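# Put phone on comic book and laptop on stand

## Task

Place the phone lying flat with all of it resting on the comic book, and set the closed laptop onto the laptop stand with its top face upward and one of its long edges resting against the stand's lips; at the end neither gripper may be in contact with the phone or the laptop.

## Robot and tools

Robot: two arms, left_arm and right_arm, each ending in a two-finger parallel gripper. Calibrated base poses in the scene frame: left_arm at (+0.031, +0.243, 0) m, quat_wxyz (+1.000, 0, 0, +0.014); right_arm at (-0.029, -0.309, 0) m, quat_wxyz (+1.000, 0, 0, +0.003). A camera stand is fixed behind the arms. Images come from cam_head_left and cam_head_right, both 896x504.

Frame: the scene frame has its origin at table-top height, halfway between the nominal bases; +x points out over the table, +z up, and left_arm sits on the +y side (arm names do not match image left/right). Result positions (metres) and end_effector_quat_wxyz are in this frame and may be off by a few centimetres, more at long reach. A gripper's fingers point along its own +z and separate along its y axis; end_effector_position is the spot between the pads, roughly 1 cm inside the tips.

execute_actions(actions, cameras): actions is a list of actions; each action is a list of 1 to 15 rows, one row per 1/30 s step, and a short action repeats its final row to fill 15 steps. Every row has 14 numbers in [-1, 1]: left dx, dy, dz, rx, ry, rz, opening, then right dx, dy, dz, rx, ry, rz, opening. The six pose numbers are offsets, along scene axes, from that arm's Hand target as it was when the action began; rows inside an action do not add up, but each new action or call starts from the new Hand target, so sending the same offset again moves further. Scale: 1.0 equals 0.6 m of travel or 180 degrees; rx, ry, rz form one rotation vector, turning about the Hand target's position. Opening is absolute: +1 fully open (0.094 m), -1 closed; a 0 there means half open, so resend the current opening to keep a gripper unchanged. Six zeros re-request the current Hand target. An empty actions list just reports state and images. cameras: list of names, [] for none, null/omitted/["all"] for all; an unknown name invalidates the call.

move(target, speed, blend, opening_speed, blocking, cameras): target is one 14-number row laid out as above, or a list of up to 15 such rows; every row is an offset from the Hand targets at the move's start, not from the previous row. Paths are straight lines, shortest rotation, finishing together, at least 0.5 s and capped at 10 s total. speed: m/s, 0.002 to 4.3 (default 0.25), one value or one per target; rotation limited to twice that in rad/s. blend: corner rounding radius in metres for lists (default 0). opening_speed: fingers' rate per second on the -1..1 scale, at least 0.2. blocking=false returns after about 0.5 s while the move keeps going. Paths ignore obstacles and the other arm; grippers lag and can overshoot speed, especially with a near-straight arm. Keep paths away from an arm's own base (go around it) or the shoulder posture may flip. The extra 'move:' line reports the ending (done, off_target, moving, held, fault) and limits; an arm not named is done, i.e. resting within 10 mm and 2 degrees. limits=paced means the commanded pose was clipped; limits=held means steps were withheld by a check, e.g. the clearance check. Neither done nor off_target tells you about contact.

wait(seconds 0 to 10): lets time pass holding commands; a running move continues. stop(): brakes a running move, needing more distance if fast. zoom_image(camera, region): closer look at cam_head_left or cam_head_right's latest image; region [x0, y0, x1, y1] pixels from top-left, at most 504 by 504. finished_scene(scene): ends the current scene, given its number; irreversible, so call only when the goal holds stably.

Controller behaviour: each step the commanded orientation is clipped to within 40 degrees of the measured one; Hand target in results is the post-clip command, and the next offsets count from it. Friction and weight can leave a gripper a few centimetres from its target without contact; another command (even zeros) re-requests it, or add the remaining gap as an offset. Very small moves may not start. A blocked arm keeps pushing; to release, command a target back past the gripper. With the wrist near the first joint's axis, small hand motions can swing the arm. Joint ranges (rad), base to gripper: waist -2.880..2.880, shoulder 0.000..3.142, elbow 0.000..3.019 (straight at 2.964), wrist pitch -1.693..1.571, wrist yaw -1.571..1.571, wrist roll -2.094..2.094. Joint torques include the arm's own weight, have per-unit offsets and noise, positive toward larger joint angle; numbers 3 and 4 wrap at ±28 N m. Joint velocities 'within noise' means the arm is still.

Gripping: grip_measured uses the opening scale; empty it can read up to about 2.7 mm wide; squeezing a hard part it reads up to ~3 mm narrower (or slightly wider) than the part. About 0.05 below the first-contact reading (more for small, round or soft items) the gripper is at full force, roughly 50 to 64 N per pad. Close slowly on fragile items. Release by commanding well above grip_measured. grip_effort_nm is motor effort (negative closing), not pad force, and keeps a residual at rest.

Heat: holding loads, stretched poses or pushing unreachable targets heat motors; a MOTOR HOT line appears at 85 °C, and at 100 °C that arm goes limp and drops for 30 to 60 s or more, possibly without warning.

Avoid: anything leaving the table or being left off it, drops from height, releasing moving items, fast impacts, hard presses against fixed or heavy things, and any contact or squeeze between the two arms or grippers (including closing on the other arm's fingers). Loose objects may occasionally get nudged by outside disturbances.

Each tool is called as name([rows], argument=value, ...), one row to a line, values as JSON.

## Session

Scene 1 done. Scene 2.

execute_actions(actions=[])

zoom_image(camera="cam_head_left", region=[200, 120, 640, 368])

zoom_image(camera="cam_head_right", region=[200, 120, 640, 368])

Scene clock: 0.00 s.
left_arm: end_effector_position=(+0.5763, +0.0326, +0.2204) grip_measured=+1.000 grip_effort_nm=n/a end_effector_quat_wxyz=(+0.373, -0.189, +0.872, +0.255) | right_arm: end_effector_position=(+0.2774, -0.6662, +0.2410) grip_measured=+1.000 grip_effort_nm=n/a end_effector_quat_wxyz=(+0.133, +0.606, +0.784, +0.005)
Joint positions: left_arm=[-0.635 1.765 1.519 -1.122 -0.923 -0.933 0.094] | right_arm=[-0.891 1.406 1.314 -1.221 -0.069 0.44 0.094]
Joint velocities: within noise
Joint torques (N m): no reading
Motor temperatures (°C): left_arm=[22 26 38 24 27 23 28] | right_arm=[26 43 36 25 24 23 25]
Heat: left arm: hottest elbow 38 °C; right arm: hottest shoulder 43 °C.
Hand target: left_arm +0.5824, +0.0285, +0.2385; +0.386, -0.198, +0.868, +0.242 | right_arm +0.2821, -0.6719, +0.2485; +0.142, +0.605, +0.783, +0.003
Tool commands: left_gripper/opening=+1.0 right_gripper/opening=+1.0

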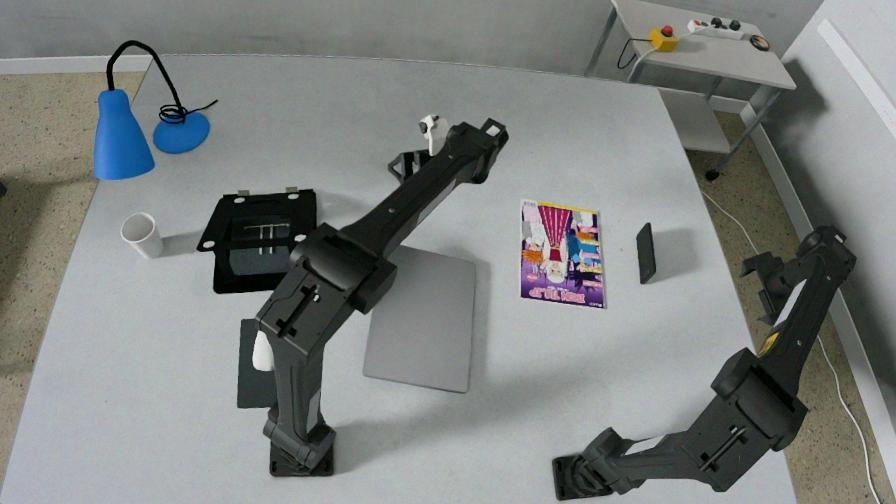

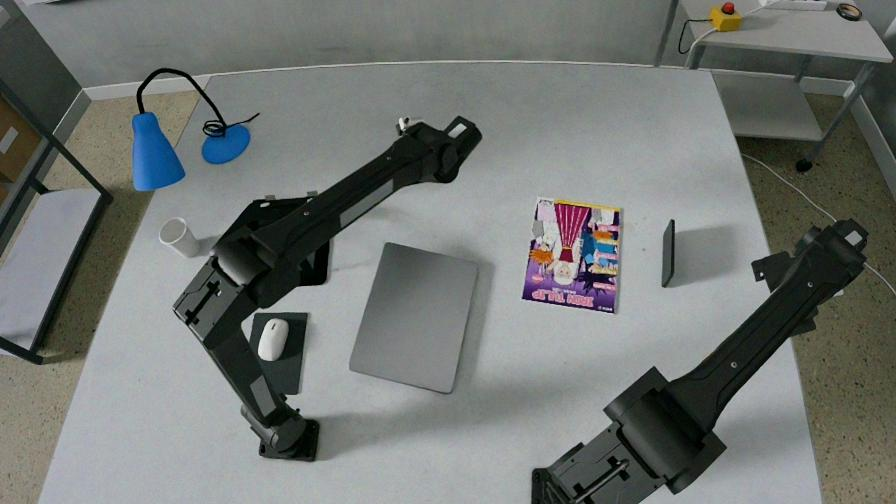

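Scaled by 1.145.

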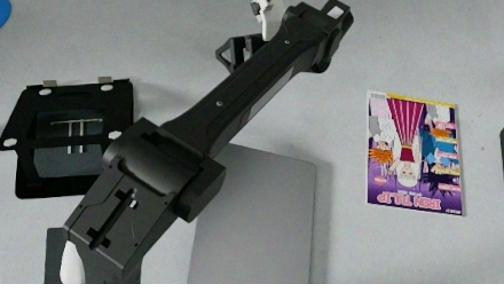

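Scaled by 1.145.

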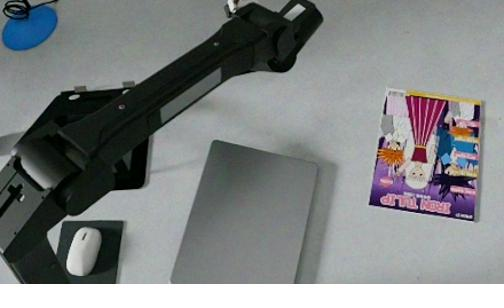

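zoom_image(camera="cam_head_left", region=[500, 180, 700, 320])

zoom_image(camera="cam_head_right", region=[500, 180, 700, 320])

Scaled by 2.520.

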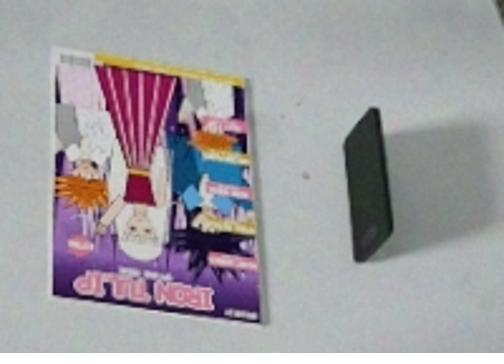

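Scaled by 2.520.

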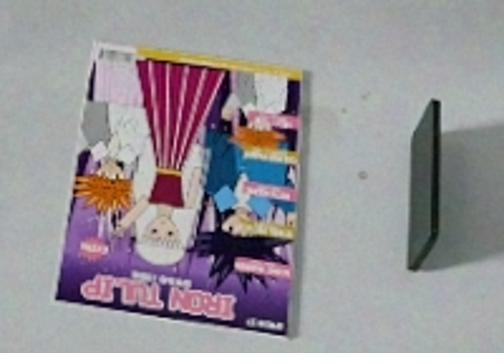

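move(target=[0,0,0,0,0,0,1,0.313,0.211,-0.047,0.003,0.0965,0.3827,-0.2], speed=0.3)

zoom_image(camera="cam_head_left", region=[560, 120, 760, 320])

zoom_image(camera="cam_head_right", region=[560, 120, 760, 320])

Scene clock: 20.73 s.
left_arm: end_effector_position=(+0.5763, +0.0326, +0.2204) grip_measured=+1.000 grip_effort_nm=0.022 end_effector_quat_wxyz=(+0.373, -0.189, +0.872, +0.255) | right_arm: end_effector_position=(+0.4531, -0.5405, +0.2148) grip_measured=-0.199 grip_effort_nm=-0.076 end_effector_quat_wxyz=(-0.007, +0.060, +0.998, +0.003)
Joint positions: left_arm=[-0.635 1.765 1.519 -1.122 -0.923 -0.933 0.094] | right_arm=[-0.452 1.753 1.68 -1.512 -0.001 -0.327 0.038]
Joint velocities: within noise
Joint torques (N m): left_arm=[-1.61 -19.84 12.74 0.77 -0.58 -0.06] | right_arm=[0.97 -17.96 13 -0.27 0.07 0.08]
Motor temperatures (°C): left_arm=[22 28 41 24 28 23 28] | right_arm=[26 43 40 25 24 23 25]
Heat: left arm: hottest elbow 41 °C; right arm: hottest shoulder 43 °C.
Hand target: left_arm +0.5824, +0.0285, +0.2385; +0.386, -0.198, +0.868, +0.242 | right_arm +0.4698, -0.5453, +0.2204; +0.000, +0.053, +0.999, +0.000
Off the commanded pose: left_arm 0.020 m, 2 deg | right_arm 0.018 m, 1 deg.
move: off_target (left_arm, right_arm)

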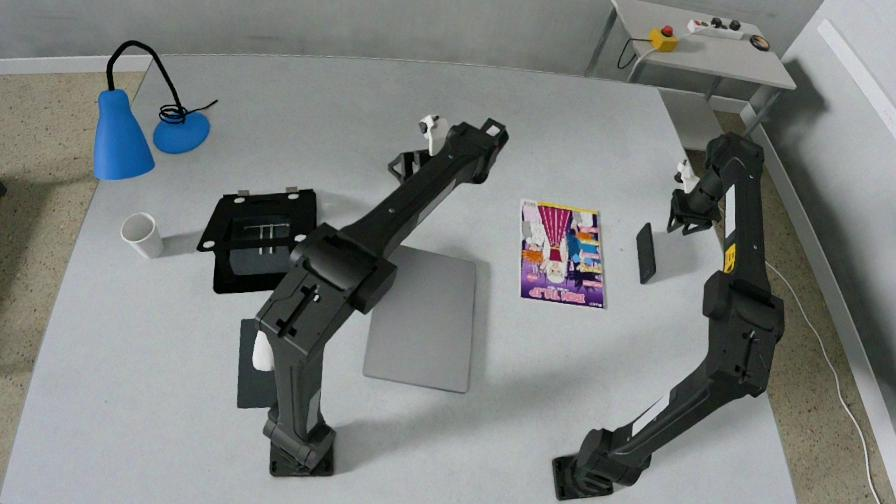

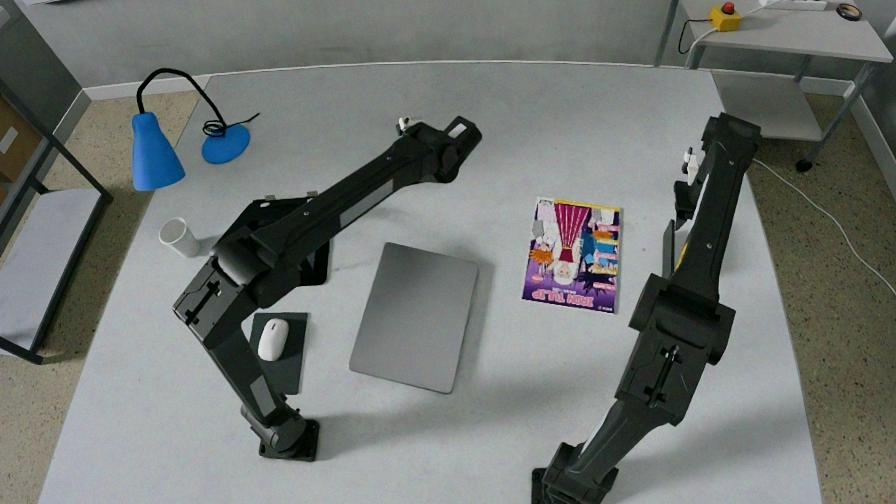

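Scaled by 2.520.

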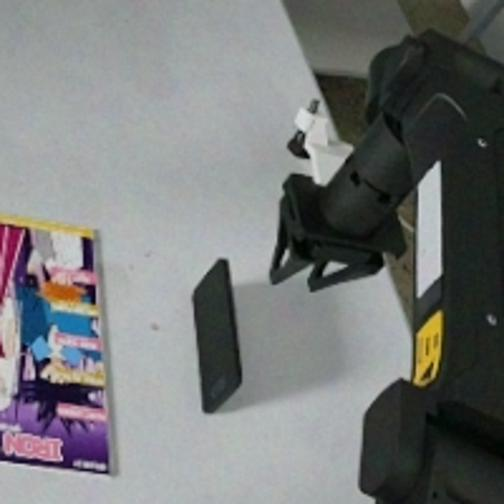

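Scaled by 2.520.

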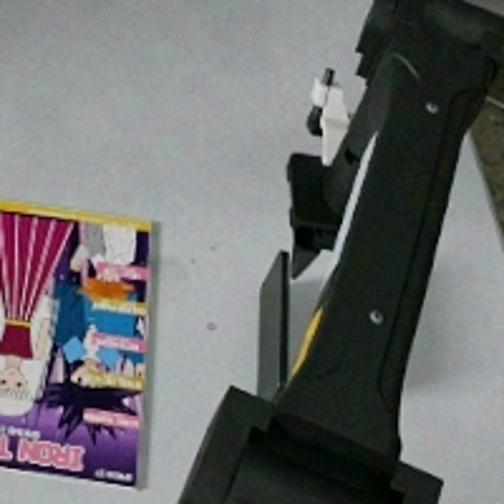

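move([
  [0,0,0,0,0,0,1,0.05,-0.003,0,0,0,0,-0.1],
  [0,0,0,0,0,0,1,0.05,-0.003,-0.15,0,0,0,-0.1],
], speed=0.2)

zoom_image(camera="cam_head_left", region=[590, 170, 720, 300])

zoom_image(camera="cam_head_right", region=[590, 170, 720, 300])

Scene clock: 27.33 s.
left_arm: end_effector_position=(+0.5763, +0.0326, +0.2204) grip_measured=+1.000 grip_effort_nm=0.027 end_effector_quat_wxyz=(+0.373, -0.189, +0.872, +0.255) | right_arm: end_effector_position=(+0.4966, -0.5520, +0.1480) grip_measured=-0.101 grip_effort_nm=0.066 end_effector_quat_wxyz=(+0.011, +0.054, +0.998, -0.004)
Joint positions: left_arm=[-0.635 1.765 1.519 -1.122 -0.923 -0.933 0.094] | right_arm=[-0.437 1.871 1.67 -1.347 -0.001 -0.324 0.042]
Joint velocities: within noise
Joint torques (N m): left_arm=[-1.08 -19.72 12.78 0.75 -0.57 -0.01] | right_arm=[1.32 -20.13 8.1 0.55 0.08 0.23]
Motor temperatures (°C): left_arm=[22 29 42 24 28 23 28] | right_arm=[26 44 41 25 24 23 25]
Heat: left arm: hottest elbow 42 °C; right arm: hottest shoulder 44 °C.
Hand target: left_arm +0.5824, +0.0285, +0.2385; +0.386, -0.198, +0.868, +0.242 | right_arm +0.4997, -0.5471, +0.1301; +0.000, +0.053, +0.999, +0.000
Off the commanded pose: left_arm 0.020 m, 2 deg | right_arm 0.019 m, 1 deg.
move: off_target (left_arm, right_arm)

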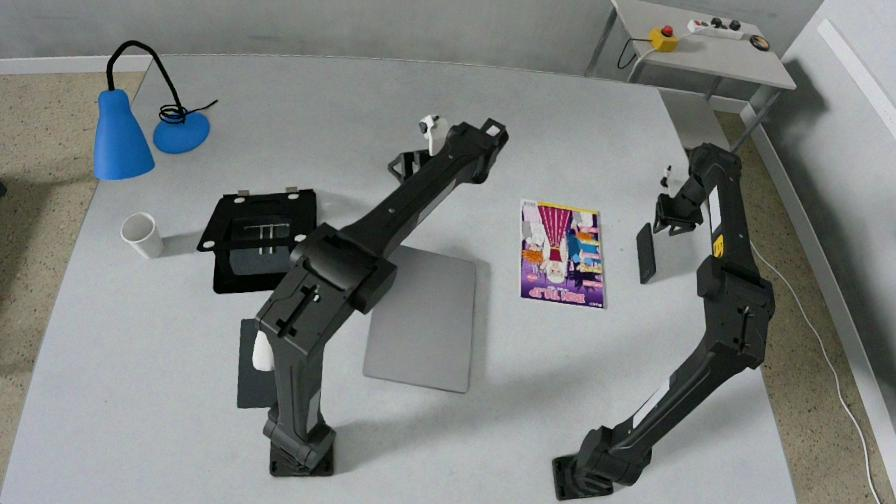

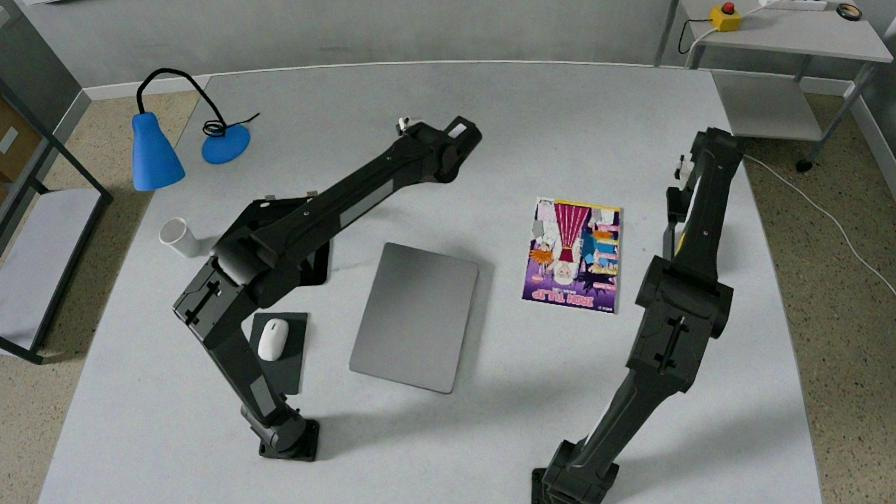

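Scaled by 3.877.

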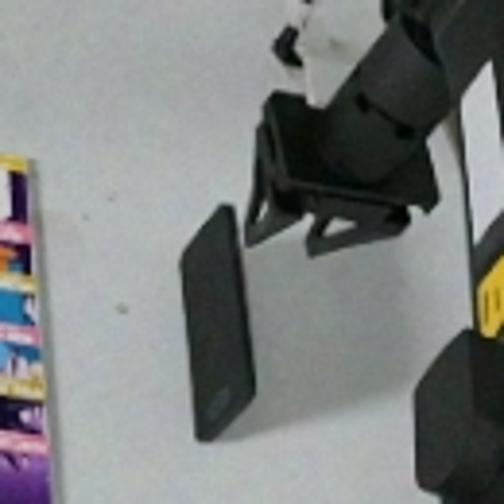

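Scaled by 3.877.

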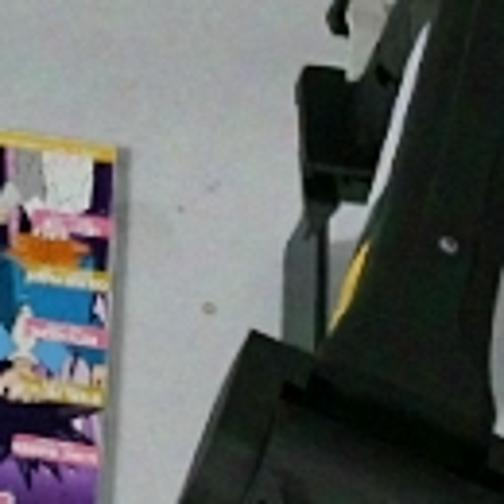

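move([
  [0,0,0,0,0,0,1,0.0,0,-0.145,0,0,0,-0.1],
  [0,0,0,0,0,0,1,0,0,-0.145,0,0,0,-0.95],
], speed=0.1, opening_speed=0.35)

zoom_image(camera="cam_head_left", region=[590, 170, 720, 300])

Scene clock: 35.33 s.
left_arm: end_effector_position=(+0.5763, +0.0326, +0.2204) grip_measured=+1.000 grip_effort_nm=0.022 end_effector_quat_wxyz=(+0.373, -0.189, +0.872, +0.255) | right_arm: end_effector_position=(+0.5002, -0.5543, +0.0652) grip_measured=-0.846 grip_effort_nm=-1.023 end_effector_quat_wxyz=(+0.014, +0.054, +0.998, -0.007)
Joint positions: left_arm=[-0.635 1.765 1.519 -1.122 -0.923 -0.933 0.094] | right_arm=[-0.437 1.941 1.549 -1.147 0.002 -0.323 0.007]
Joint velocities: within noise
Joint torques (N m): left_arm=[-1.85 -19.6 12.79 0.73 -0.56 -0.02] | right_arm=[1.26 -20.37 7.34 0.53 -0.02 0.22]
Motor temperatures (°C): left_arm=[22 29 42 24 28 23 28] | right_arm=[26 45 42 25 24 23 25]
Heat: left arm: hottest elbow 42 °C; right arm: hottest shoulder 45 °C.
Hand target: left_arm +0.5824, +0.0285, +0.2385; +0.386, -0.198, +0.868, +0.242 | right_arm +0.4997, -0.5472, +0.0433; +0.000, +0.053, +0.999, +0.000
Off the commanded pose: left_arm 0.020 m, 2 deg | right_arm 0.023 m, 2 deg.
move: off_target (left_arm, right_arm); target 2's new opening was sent with right_arm's hand 0.023 m and 2 deg from that target

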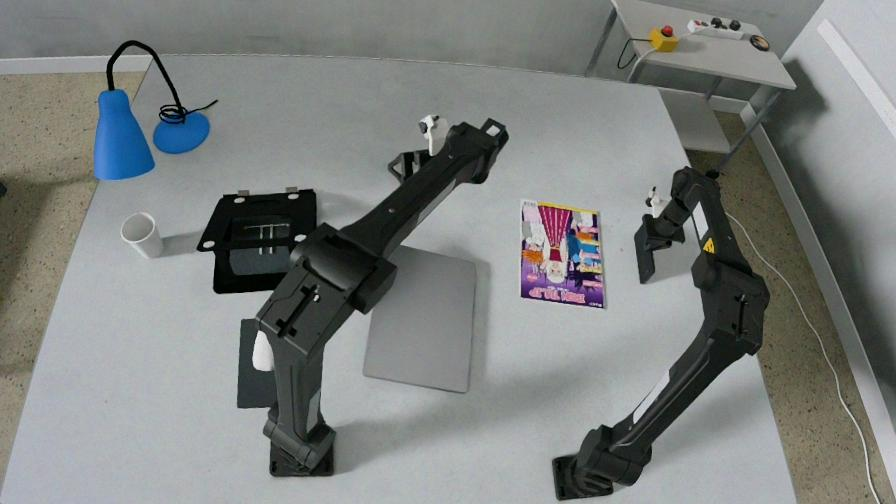

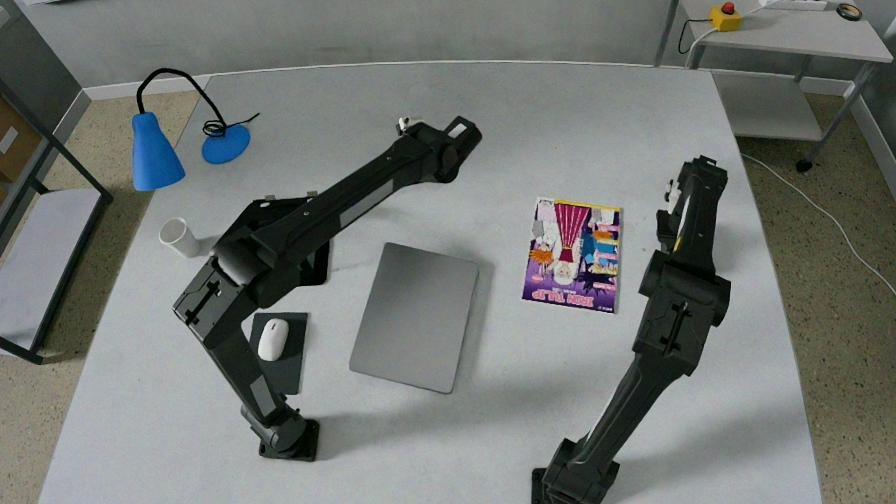

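Scaled by 3.877.

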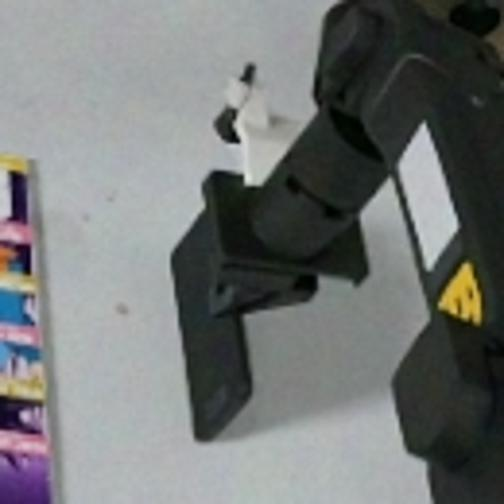

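move([
  [0,0,0,0,0,0,1,0,0,0.2,0,0,0,-0.95],
  [0,0,0,0,0,0,1,0.05,0.283,0.25,0,0,0,-0.95],
  [0,0,0,0,0,0,1,0.05,0.283,0.22,0.33,-0.033,0,-0.95],
], speed=[0.15,0.25,0.3], blend=[0.02,0.02,0])

zoom_image(camera="cam_head_left", region=[490, 120, 690, 320])

zoom_image(camera="cam_head_right", region=[490, 120, 690, 320])

Scene clock: 46.43 s.
left_arm: end_effector_position=(+0.5763, +0.0326, +0.2204) grip_measured=+1.000 grip_effort_nm=0.022 end_effector_quat_wxyz=(+0.373, -0.189, +0.872, +0.255) | right_arm: end_effector_position=(+0.5143, -0.3666, +0.1648) grip_measured=-0.846 grip_effort_nm=-1.043 end_effector_quat_wxyz=(+0.014, +0.055, +0.868, +0.494)
Joint positions: left_arm=[-0.635 1.765 1.519 -1.122 -0.923 -0.933 0.094] | right_arm=[-0.376 1.994 1.655 -1.666 -0.971 -0.477 0.007]
Joint velocities: within noise
Joint torques (N m): left_arm=[-2.37 -19.72 12.93 0.72 -0.58 -0.06] | right_arm=[-0.15 -21.25 12.11 -1.07 -0.74 0.06]
Motor temperatures (°C): left_arm=[22 30 43 24 28 23 28] | right_arm=[26 46 42 25 24 23 25]
Heat: left arm: hottest elbow 43 °C; right arm: hottest shoulder 46 °C.
Hand target: left_arm +0.5824, +0.0285, +0.2385; +0.386, -0.198, +0.868, +0.242 | right_arm +0.5298, -0.3774, +0.1753; +0.023, +0.046, +0.866, +0.497
Off the commanded pose: left_arm 0.020 m, 2 deg | right_arm 0.021 m, 2 deg.
joint sent to its limit (right arm) — joint 4 (wrist pitch), lower limit. The joint targets still meet the commanded pose.
move: off_target (left_arm, right_arm)

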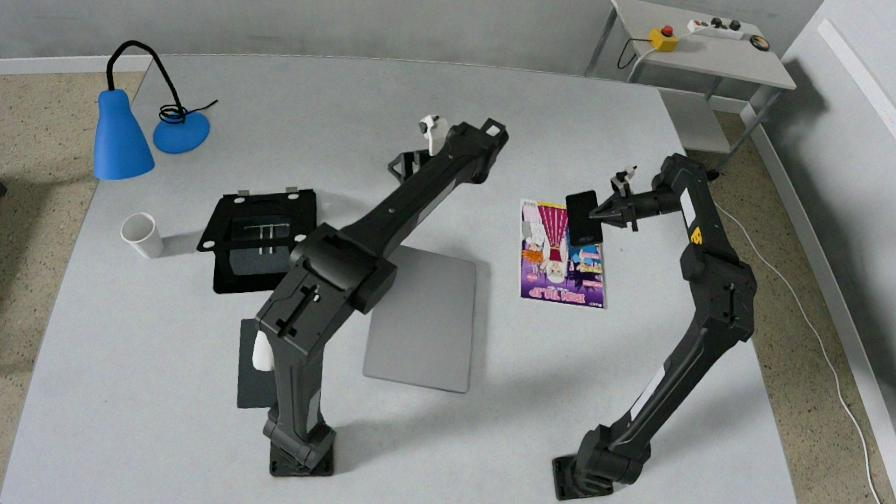

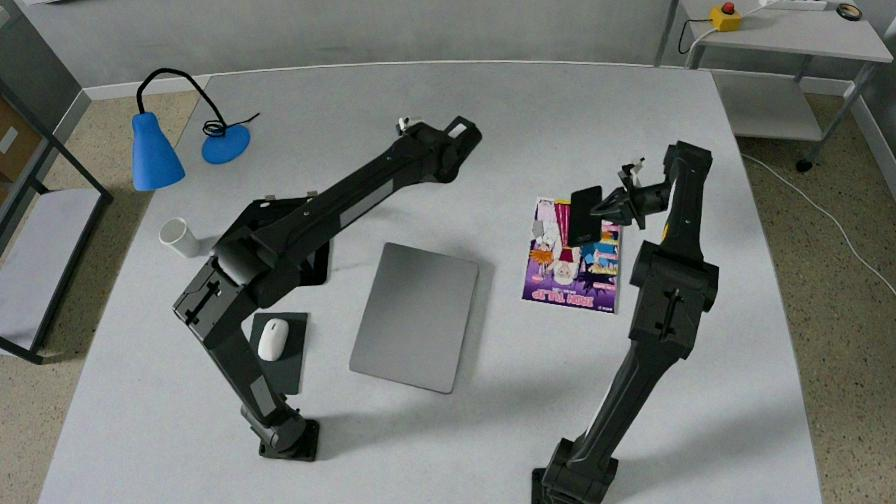

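Scaled by 2.520.

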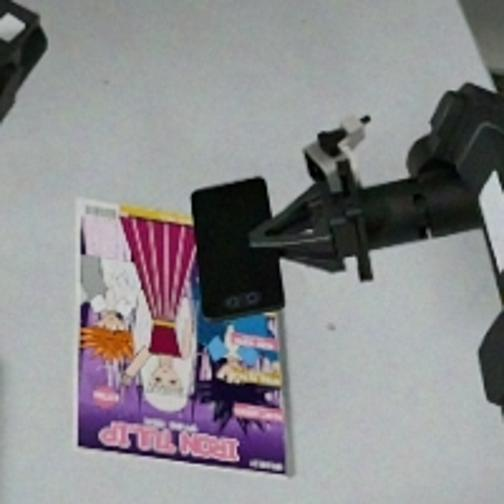

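Scaled by 2.520.

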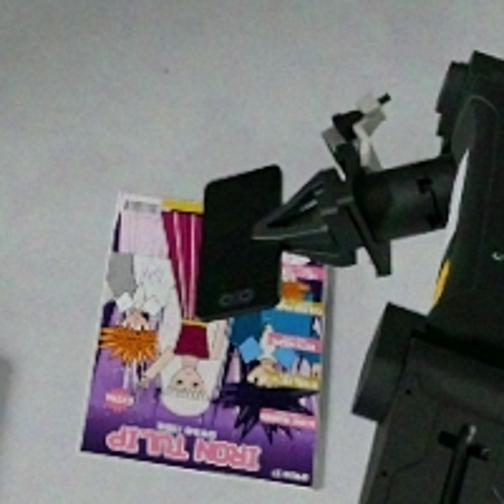

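move(target=[0,0,0,0,0,0,1,-0.01,0.02,-0.205,0,0,0,-0.95], speed=0.12)

zoom_image(camera="cam_head_left", region=[500, 170, 660, 330])

zoom_image(camera="cam_head_right", region=[500, 170, 660, 330])

Scene clock: 51.97 s.
left_arm: end_effector_position=(+0.5763, +0.0326, +0.2204) grip_measured=+1.000 grip_effort_nm=0.022 end_effector_quat_wxyz=(+0.373, -0.189, +0.872, +0.255) | right_arm: end_effector_position=(+0.5246, -0.3700, +0.0633) grip_measured=-0.846 grip_effort_nm=-1.043 end_effector_quat_wxyz=(+0.029, +0.046, +0.869, +0.492)
Joint positions: left_arm=[-0.635 1.765 1.519 -1.122 -0.923 -0.933 0.094] | right_arm=[-0.376 2.121 1.579 -1.432 -0.977 -0.482 0.007]
Joint velocities: within noise
Joint torques (N m): left_arm=[-1.14 -19.72 12.7 0.68 -0.59 -0.06] | right_arm=[0.97 -22.3 6.31 -0.21 -0.74 0.04]
Motor temperatures (°C): left_arm=[22 30 43 24 28 23 28] | right_arm=[26 47 43 25 24 23 26]
Heat: left arm: hottest elbow 43 °C; right arm: hottest shoulder 47 °C.
Hand target: left_arm +0.5824, +0.0285, +0.2385; +0.386, -0.198, +0.868, +0.242 | right_arm +0.5239, -0.3654, +0.0523; +0.023, +0.045, +0.866, +0.497
Off the commanded pose: left_arm 0.020 m, 2 deg | right_arm 0.012 m, 1 deg.
move: off_target (left_arm, right_arm)

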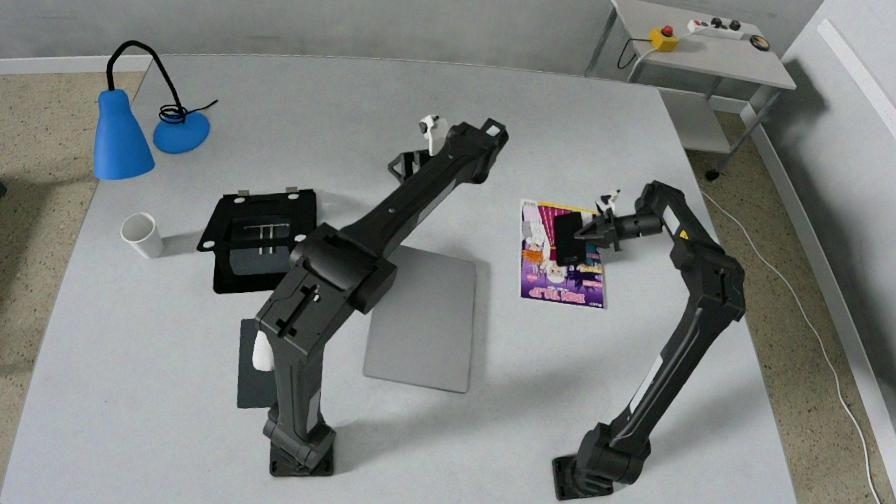

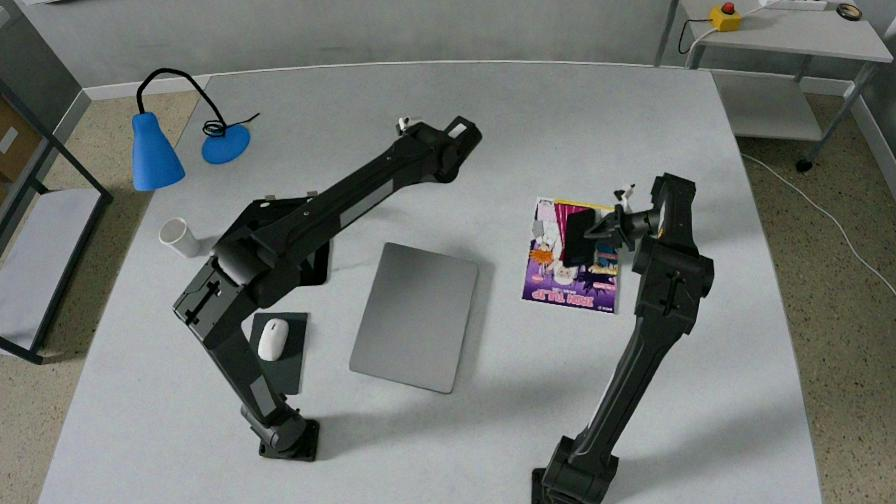

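Scaled by 3.150.

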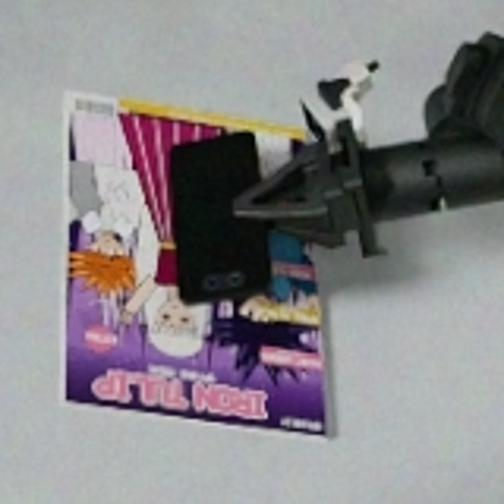

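Scaled by 3.150.

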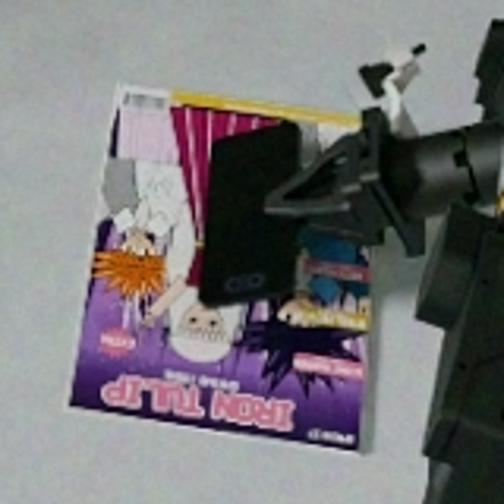

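move(target=[0,0,0,0,0,0,1,0,0,-0.03,0,0,0,-0.95], speed=0.05, cameras=[])

move(target=[0,0,0,0,0,0,1,0,0,-0.018,0,0,0,-0.95], speed=0.05)

zoom_image(camera="cam_head_left", region=[500, 170, 660, 330])

Scene clock: 56.10 s.
left_arm: end_effector_position=(+0.5763, +0.0326, +0.2204) grip_measured=+1.000 grip_effort_nm=0.022 end_effector_quat_wxyz=(+0.373, -0.189, +0.872, +0.255) | right_arm: end_effector_position=(+0.5260, -0.3706, +0.0483) grip_measured=-0.846 grip_effort_nm=-1.043 end_effector_quat_wxyz=(+0.032, +0.044, +0.870, +0.491)
Joint positions: left_arm=[-0.635 1.765 1.519 -1.122 -0.923 -0.933 0.094] | right_arm=[-0.376 2.142 1.573 -1.398 -0.977 -0.482 0.007]
Joint velocities: within noise
Joint torques (N m): left_arm=[-1.85 -19.84 12.83 0.59 -0.55 0.01] | right_arm=[0.97 -22.01 6.24 -0.23 -0.75 0.03]
Motor temperatures (°C): left_arm=[22 30 43 24 28 23 28] | right_arm=[26 47 43 25 24 23 26]
Heat: left arm: hottest elbow 43 °C; right arm: hottest shoulder 47 °C.
Hand target: left_arm +0.5824, +0.0285, +0.2385; +0.386, -0.198, +0.868, +0.242 | right_arm +0.5238, -0.3654, +0.0342; +0.023, +0.046, +0.866, +0.497
Off the commanded pose: left_arm 0.020 m, 2 deg | right_arm 0.015 m, 1 deg.
move: off_target (left_arm, right_arm)
No camera images: "cameras" was empty.

Scene clock: 56.90 s.
left_arm: end_effector_position=(+0.5763, +0.0326, +0.2204) grip_measured=+1.000 grip_effort_nm=0.022 end_effector_quat_wxyz=(+0.373, -0.189, +0.872, +0.255) | right_arm: end_effector_position=(+0.5286, -0.3712, +0.0457) grip_measured=-0.846 grip_effort_nm=-1.033 end_effector_quat_wxyz=(+0.039, +0.040, +0.870, +0.490)
Joint positions: left_arm=[-0.635 1.765 1.519 -1.122 -0.923 -0.933 0.094] | right_arm=[-0.376 2.146 1.573 -1.38 -0.98 -0.485 0.007]
Joint velocities: within noise
Joint torques (N m): left_arm=[-1.38 -19.96 12.82 0.84 -0.55 -0.02] | right_arm=[0.97 -21.3 5.82 -0.16 -0.63 0.07]
Motor temperatures (°C): left_arm=[22 30 43 24 28 23 28] | right_arm=[26 47 43 25 24 23 26]
Heat: left arm: hottest elbow 43 °C; right arm: hottest shoulder 47 °C.
Hand target: left_arm +0.5824, +0.0285, +0.2385; +0.386, -0.198, +0.868, +0.242 | right_arm +0.5238, -0.3654, +0.0236; +0.023, +0.045, +0.866, +0.497
Off the commanded pose: left_arm 0.020 m, 2 deg | right_arm 0.023 m, 2 deg.
move: off_target (left_arm, right_arm)

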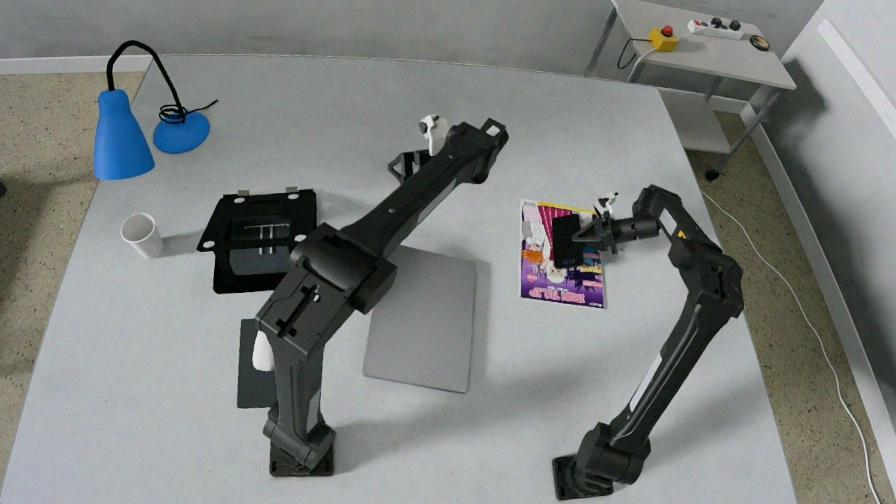

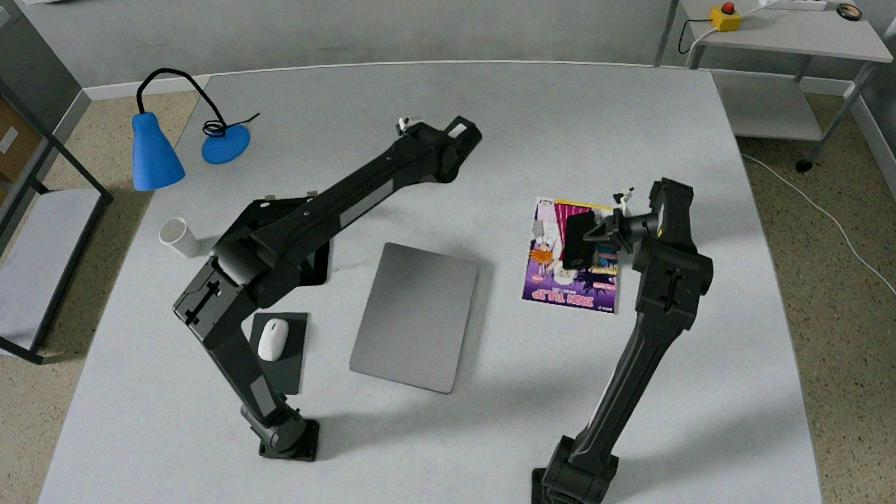

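Scaled by 3.150.

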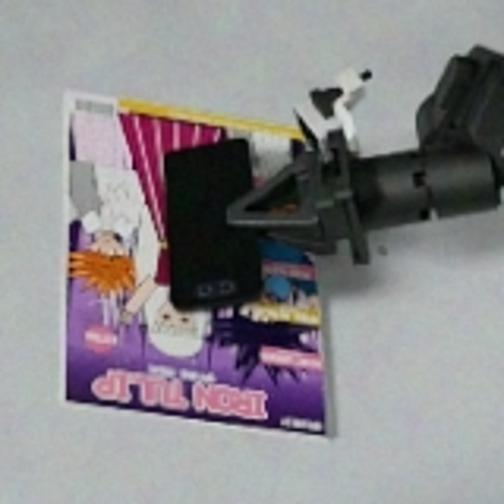

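move([
  [0,0,0,0,0,0,1,0.006,-0.008,0.028,0,0,0,-0.95],
  [0,0,0,0,0,0,1,0.006,-0.008,0.028,0,0,0,-0.6],
], speed=0.05, opening_speed=0.25)

zoom_image(camera="cam_head_left", region=[500, 170, 660, 330])

zoom_image(camera="cam_head_right", region=[500, 170, 660, 330])

Scene clock: 62.17 s.
left_arm: end_effector_position=(+0.5763, +0.0326, +0.2204) grip_measured=+1.000 grip_effort_nm=0.027 end_effector_quat_wxyz=(+0.373, -0.189, +0.872, +0.255) | right_arm: end_effector_position=(+0.5250, -0.3699, +0.0471) grip_measured=-0.602 grip_effort_nm=0.061 end_effector_quat_wxyz=(+0.030, +0.043, +0.869, +0.493)
Joint positions: left_arm=[-0.635 1.765 1.519 -1.122 -0.923 -0.933 0.094] | right_arm=[-0.376 2.146 1.573 -1.404 -0.979 -0.489 0.019]
Joint velocities: within noise
Joint torques (N m): left_arm=[-0.97 -19.66 12.9 0.79 -0.59 -0.04] | right_arm=[0.56 -21.95 7.98 -0.99 -0.59 0.03]
Motor temperatures (°C): left_arm=[22 30 44 24 28 23 28] | right_arm=[26 47 42 25 24 23 26]
Heat: left arm: hottest elbow 44 °C; right arm: hottest shoulder 47 °C.
Hand target: left_arm +0.5824, +0.0285, +0.2385; +0.386, -0.198, +0.868, +0.242 | right_arm +0.5274, -0.3702, +0.0404; +0.023, +0.045, +0.866, +0.497
Off the commanded pose: left_arm 0.020 m, 2 deg | right_arm 0.007 m, 1 deg.
move: off_target (left_arm)

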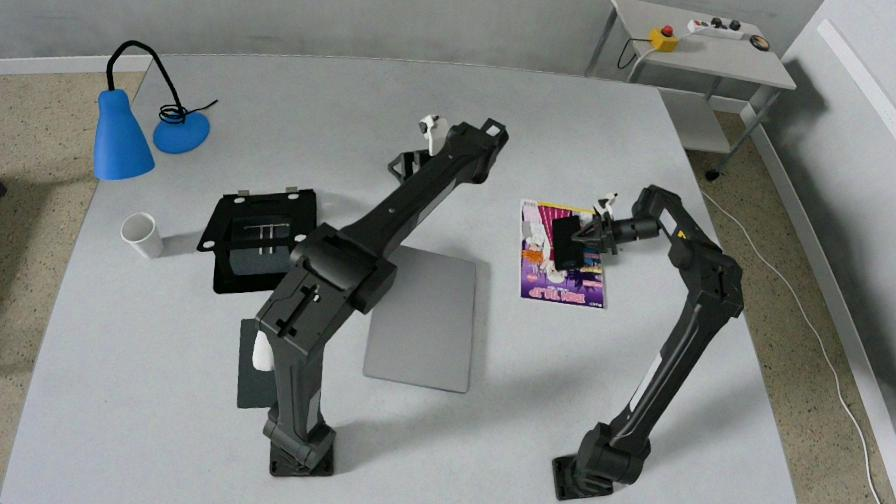

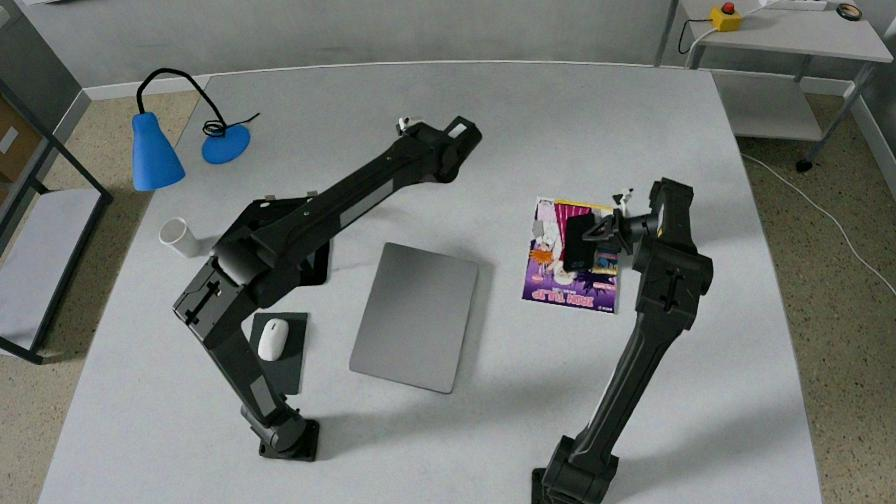

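Scaled by 3.150.

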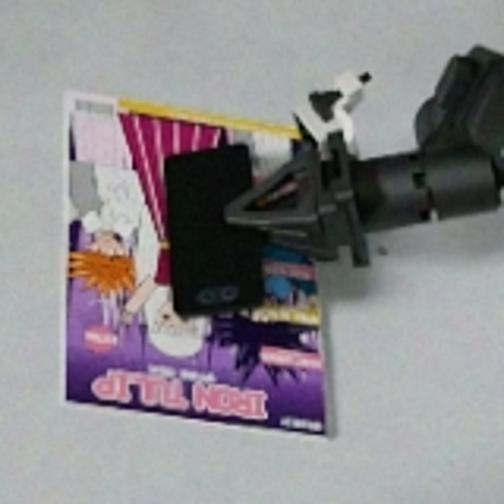

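Scaled by 3.150.

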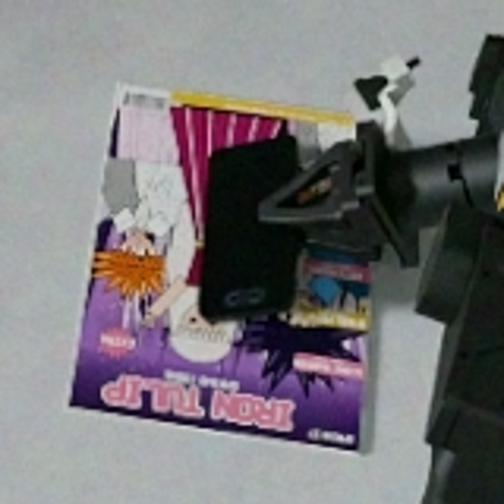

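move([
  [0,0,0,0,0,0,1,0,-0.16,0.085,0,0,0,-0.5],
  [0,0,0,0,0,0,1,-0.05,-0.25,0.3,0,0,0,-0.5],
], speed=[0.06,0.25])

zoom_image(camera="cam_head_left", region=[500, 170, 660, 330])

Scene clock: 74.63 s.
left_arm: end_effector_position=(+0.5763, +0.0326, +0.2204) grip_measured=+1.000 grip_effort_nm=0.027 end_effector_quat_wxyz=(+0.373, -0.189, +0.872, +0.255) | right_arm: end_effector_position=(+0.4898, -0.5111, +0.2183) grip_measured=-0.501 grip_effort_nm=0.061 end_effector_quat_wxyz=(+0.127, +0.104, +0.886, +0.435)
Joint positions: left_arm=[-0.635 1.765 1.519 -1.122 -0.923 -0.933 0.094] | right_arm=[-0.624 1.922 1.735 -1.673 -0.907 -0.528 0.023]
Joint velocities: within noise
Joint torques (N m): left_arm=[-0.79 -19.31 12.81 0.83 -0.54 -0.03] | right_arm=[0.21 -20.54 11.07 -0.62 -0.54 0.15]
Motor temperatures (°C): left_arm=[22 30 44 24 28 23 27] | right_arm=[26 48 43 25 24 23 25]
Heat: left arm: hottest elbow 44 °C; right arm: hottest shoulder 48 °C.
Hand target: left_arm +0.5824, +0.0285, +0.2385; +0.386, -0.198, +0.868, +0.242 | right_arm +0.4975, -0.5203, +0.2203; +0.023, +0.046, +0.866, +0.497
Off the commanded pose: left_arm 0.020 m, 2 deg | right_arm 0.012 m, 16 deg.
joint sent to its limit (right arm) — joint 4 (wrist pitch), lower limit. The joint targets are off in orientation, not in position.
move: off_target (left_arm, right_arm)

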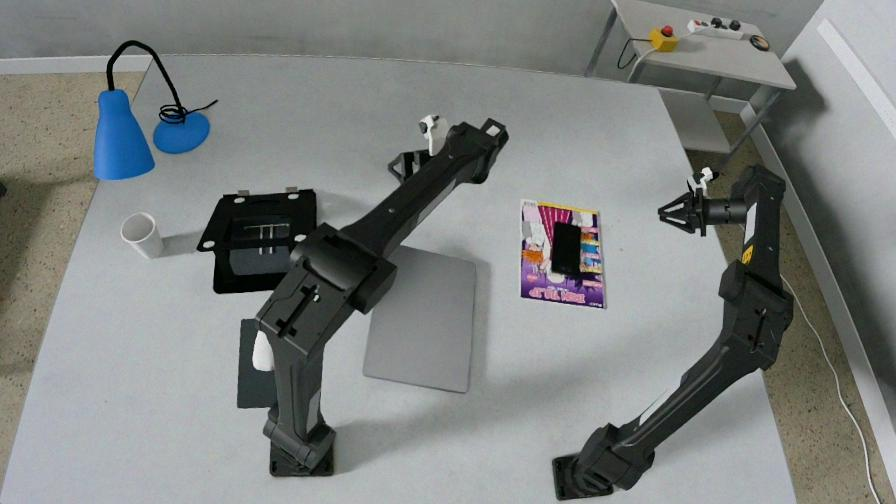

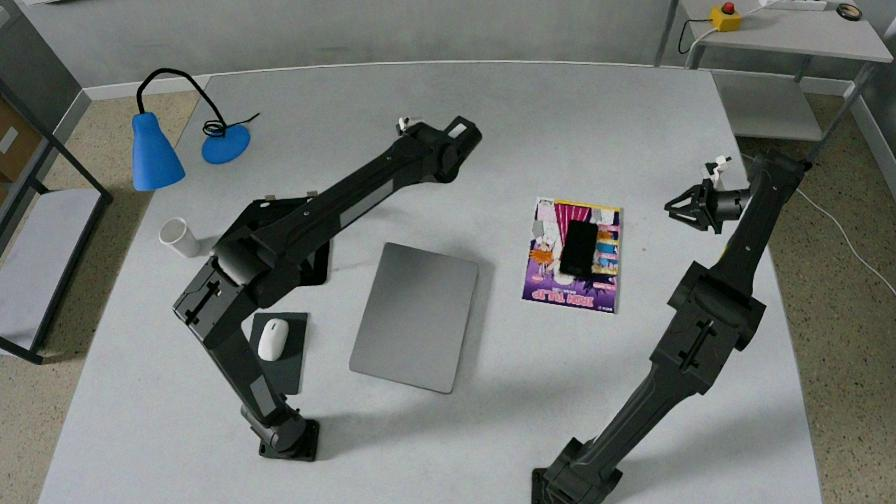

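Scaled by 3.150.

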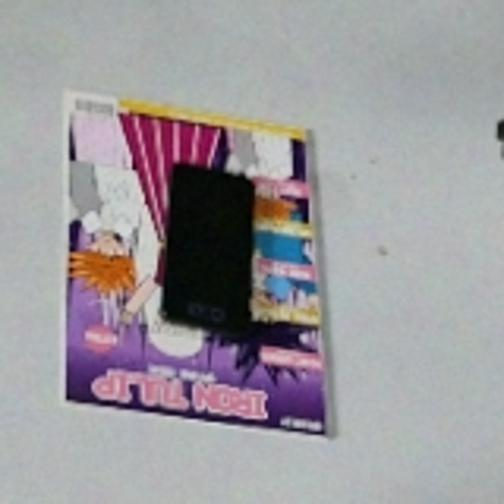

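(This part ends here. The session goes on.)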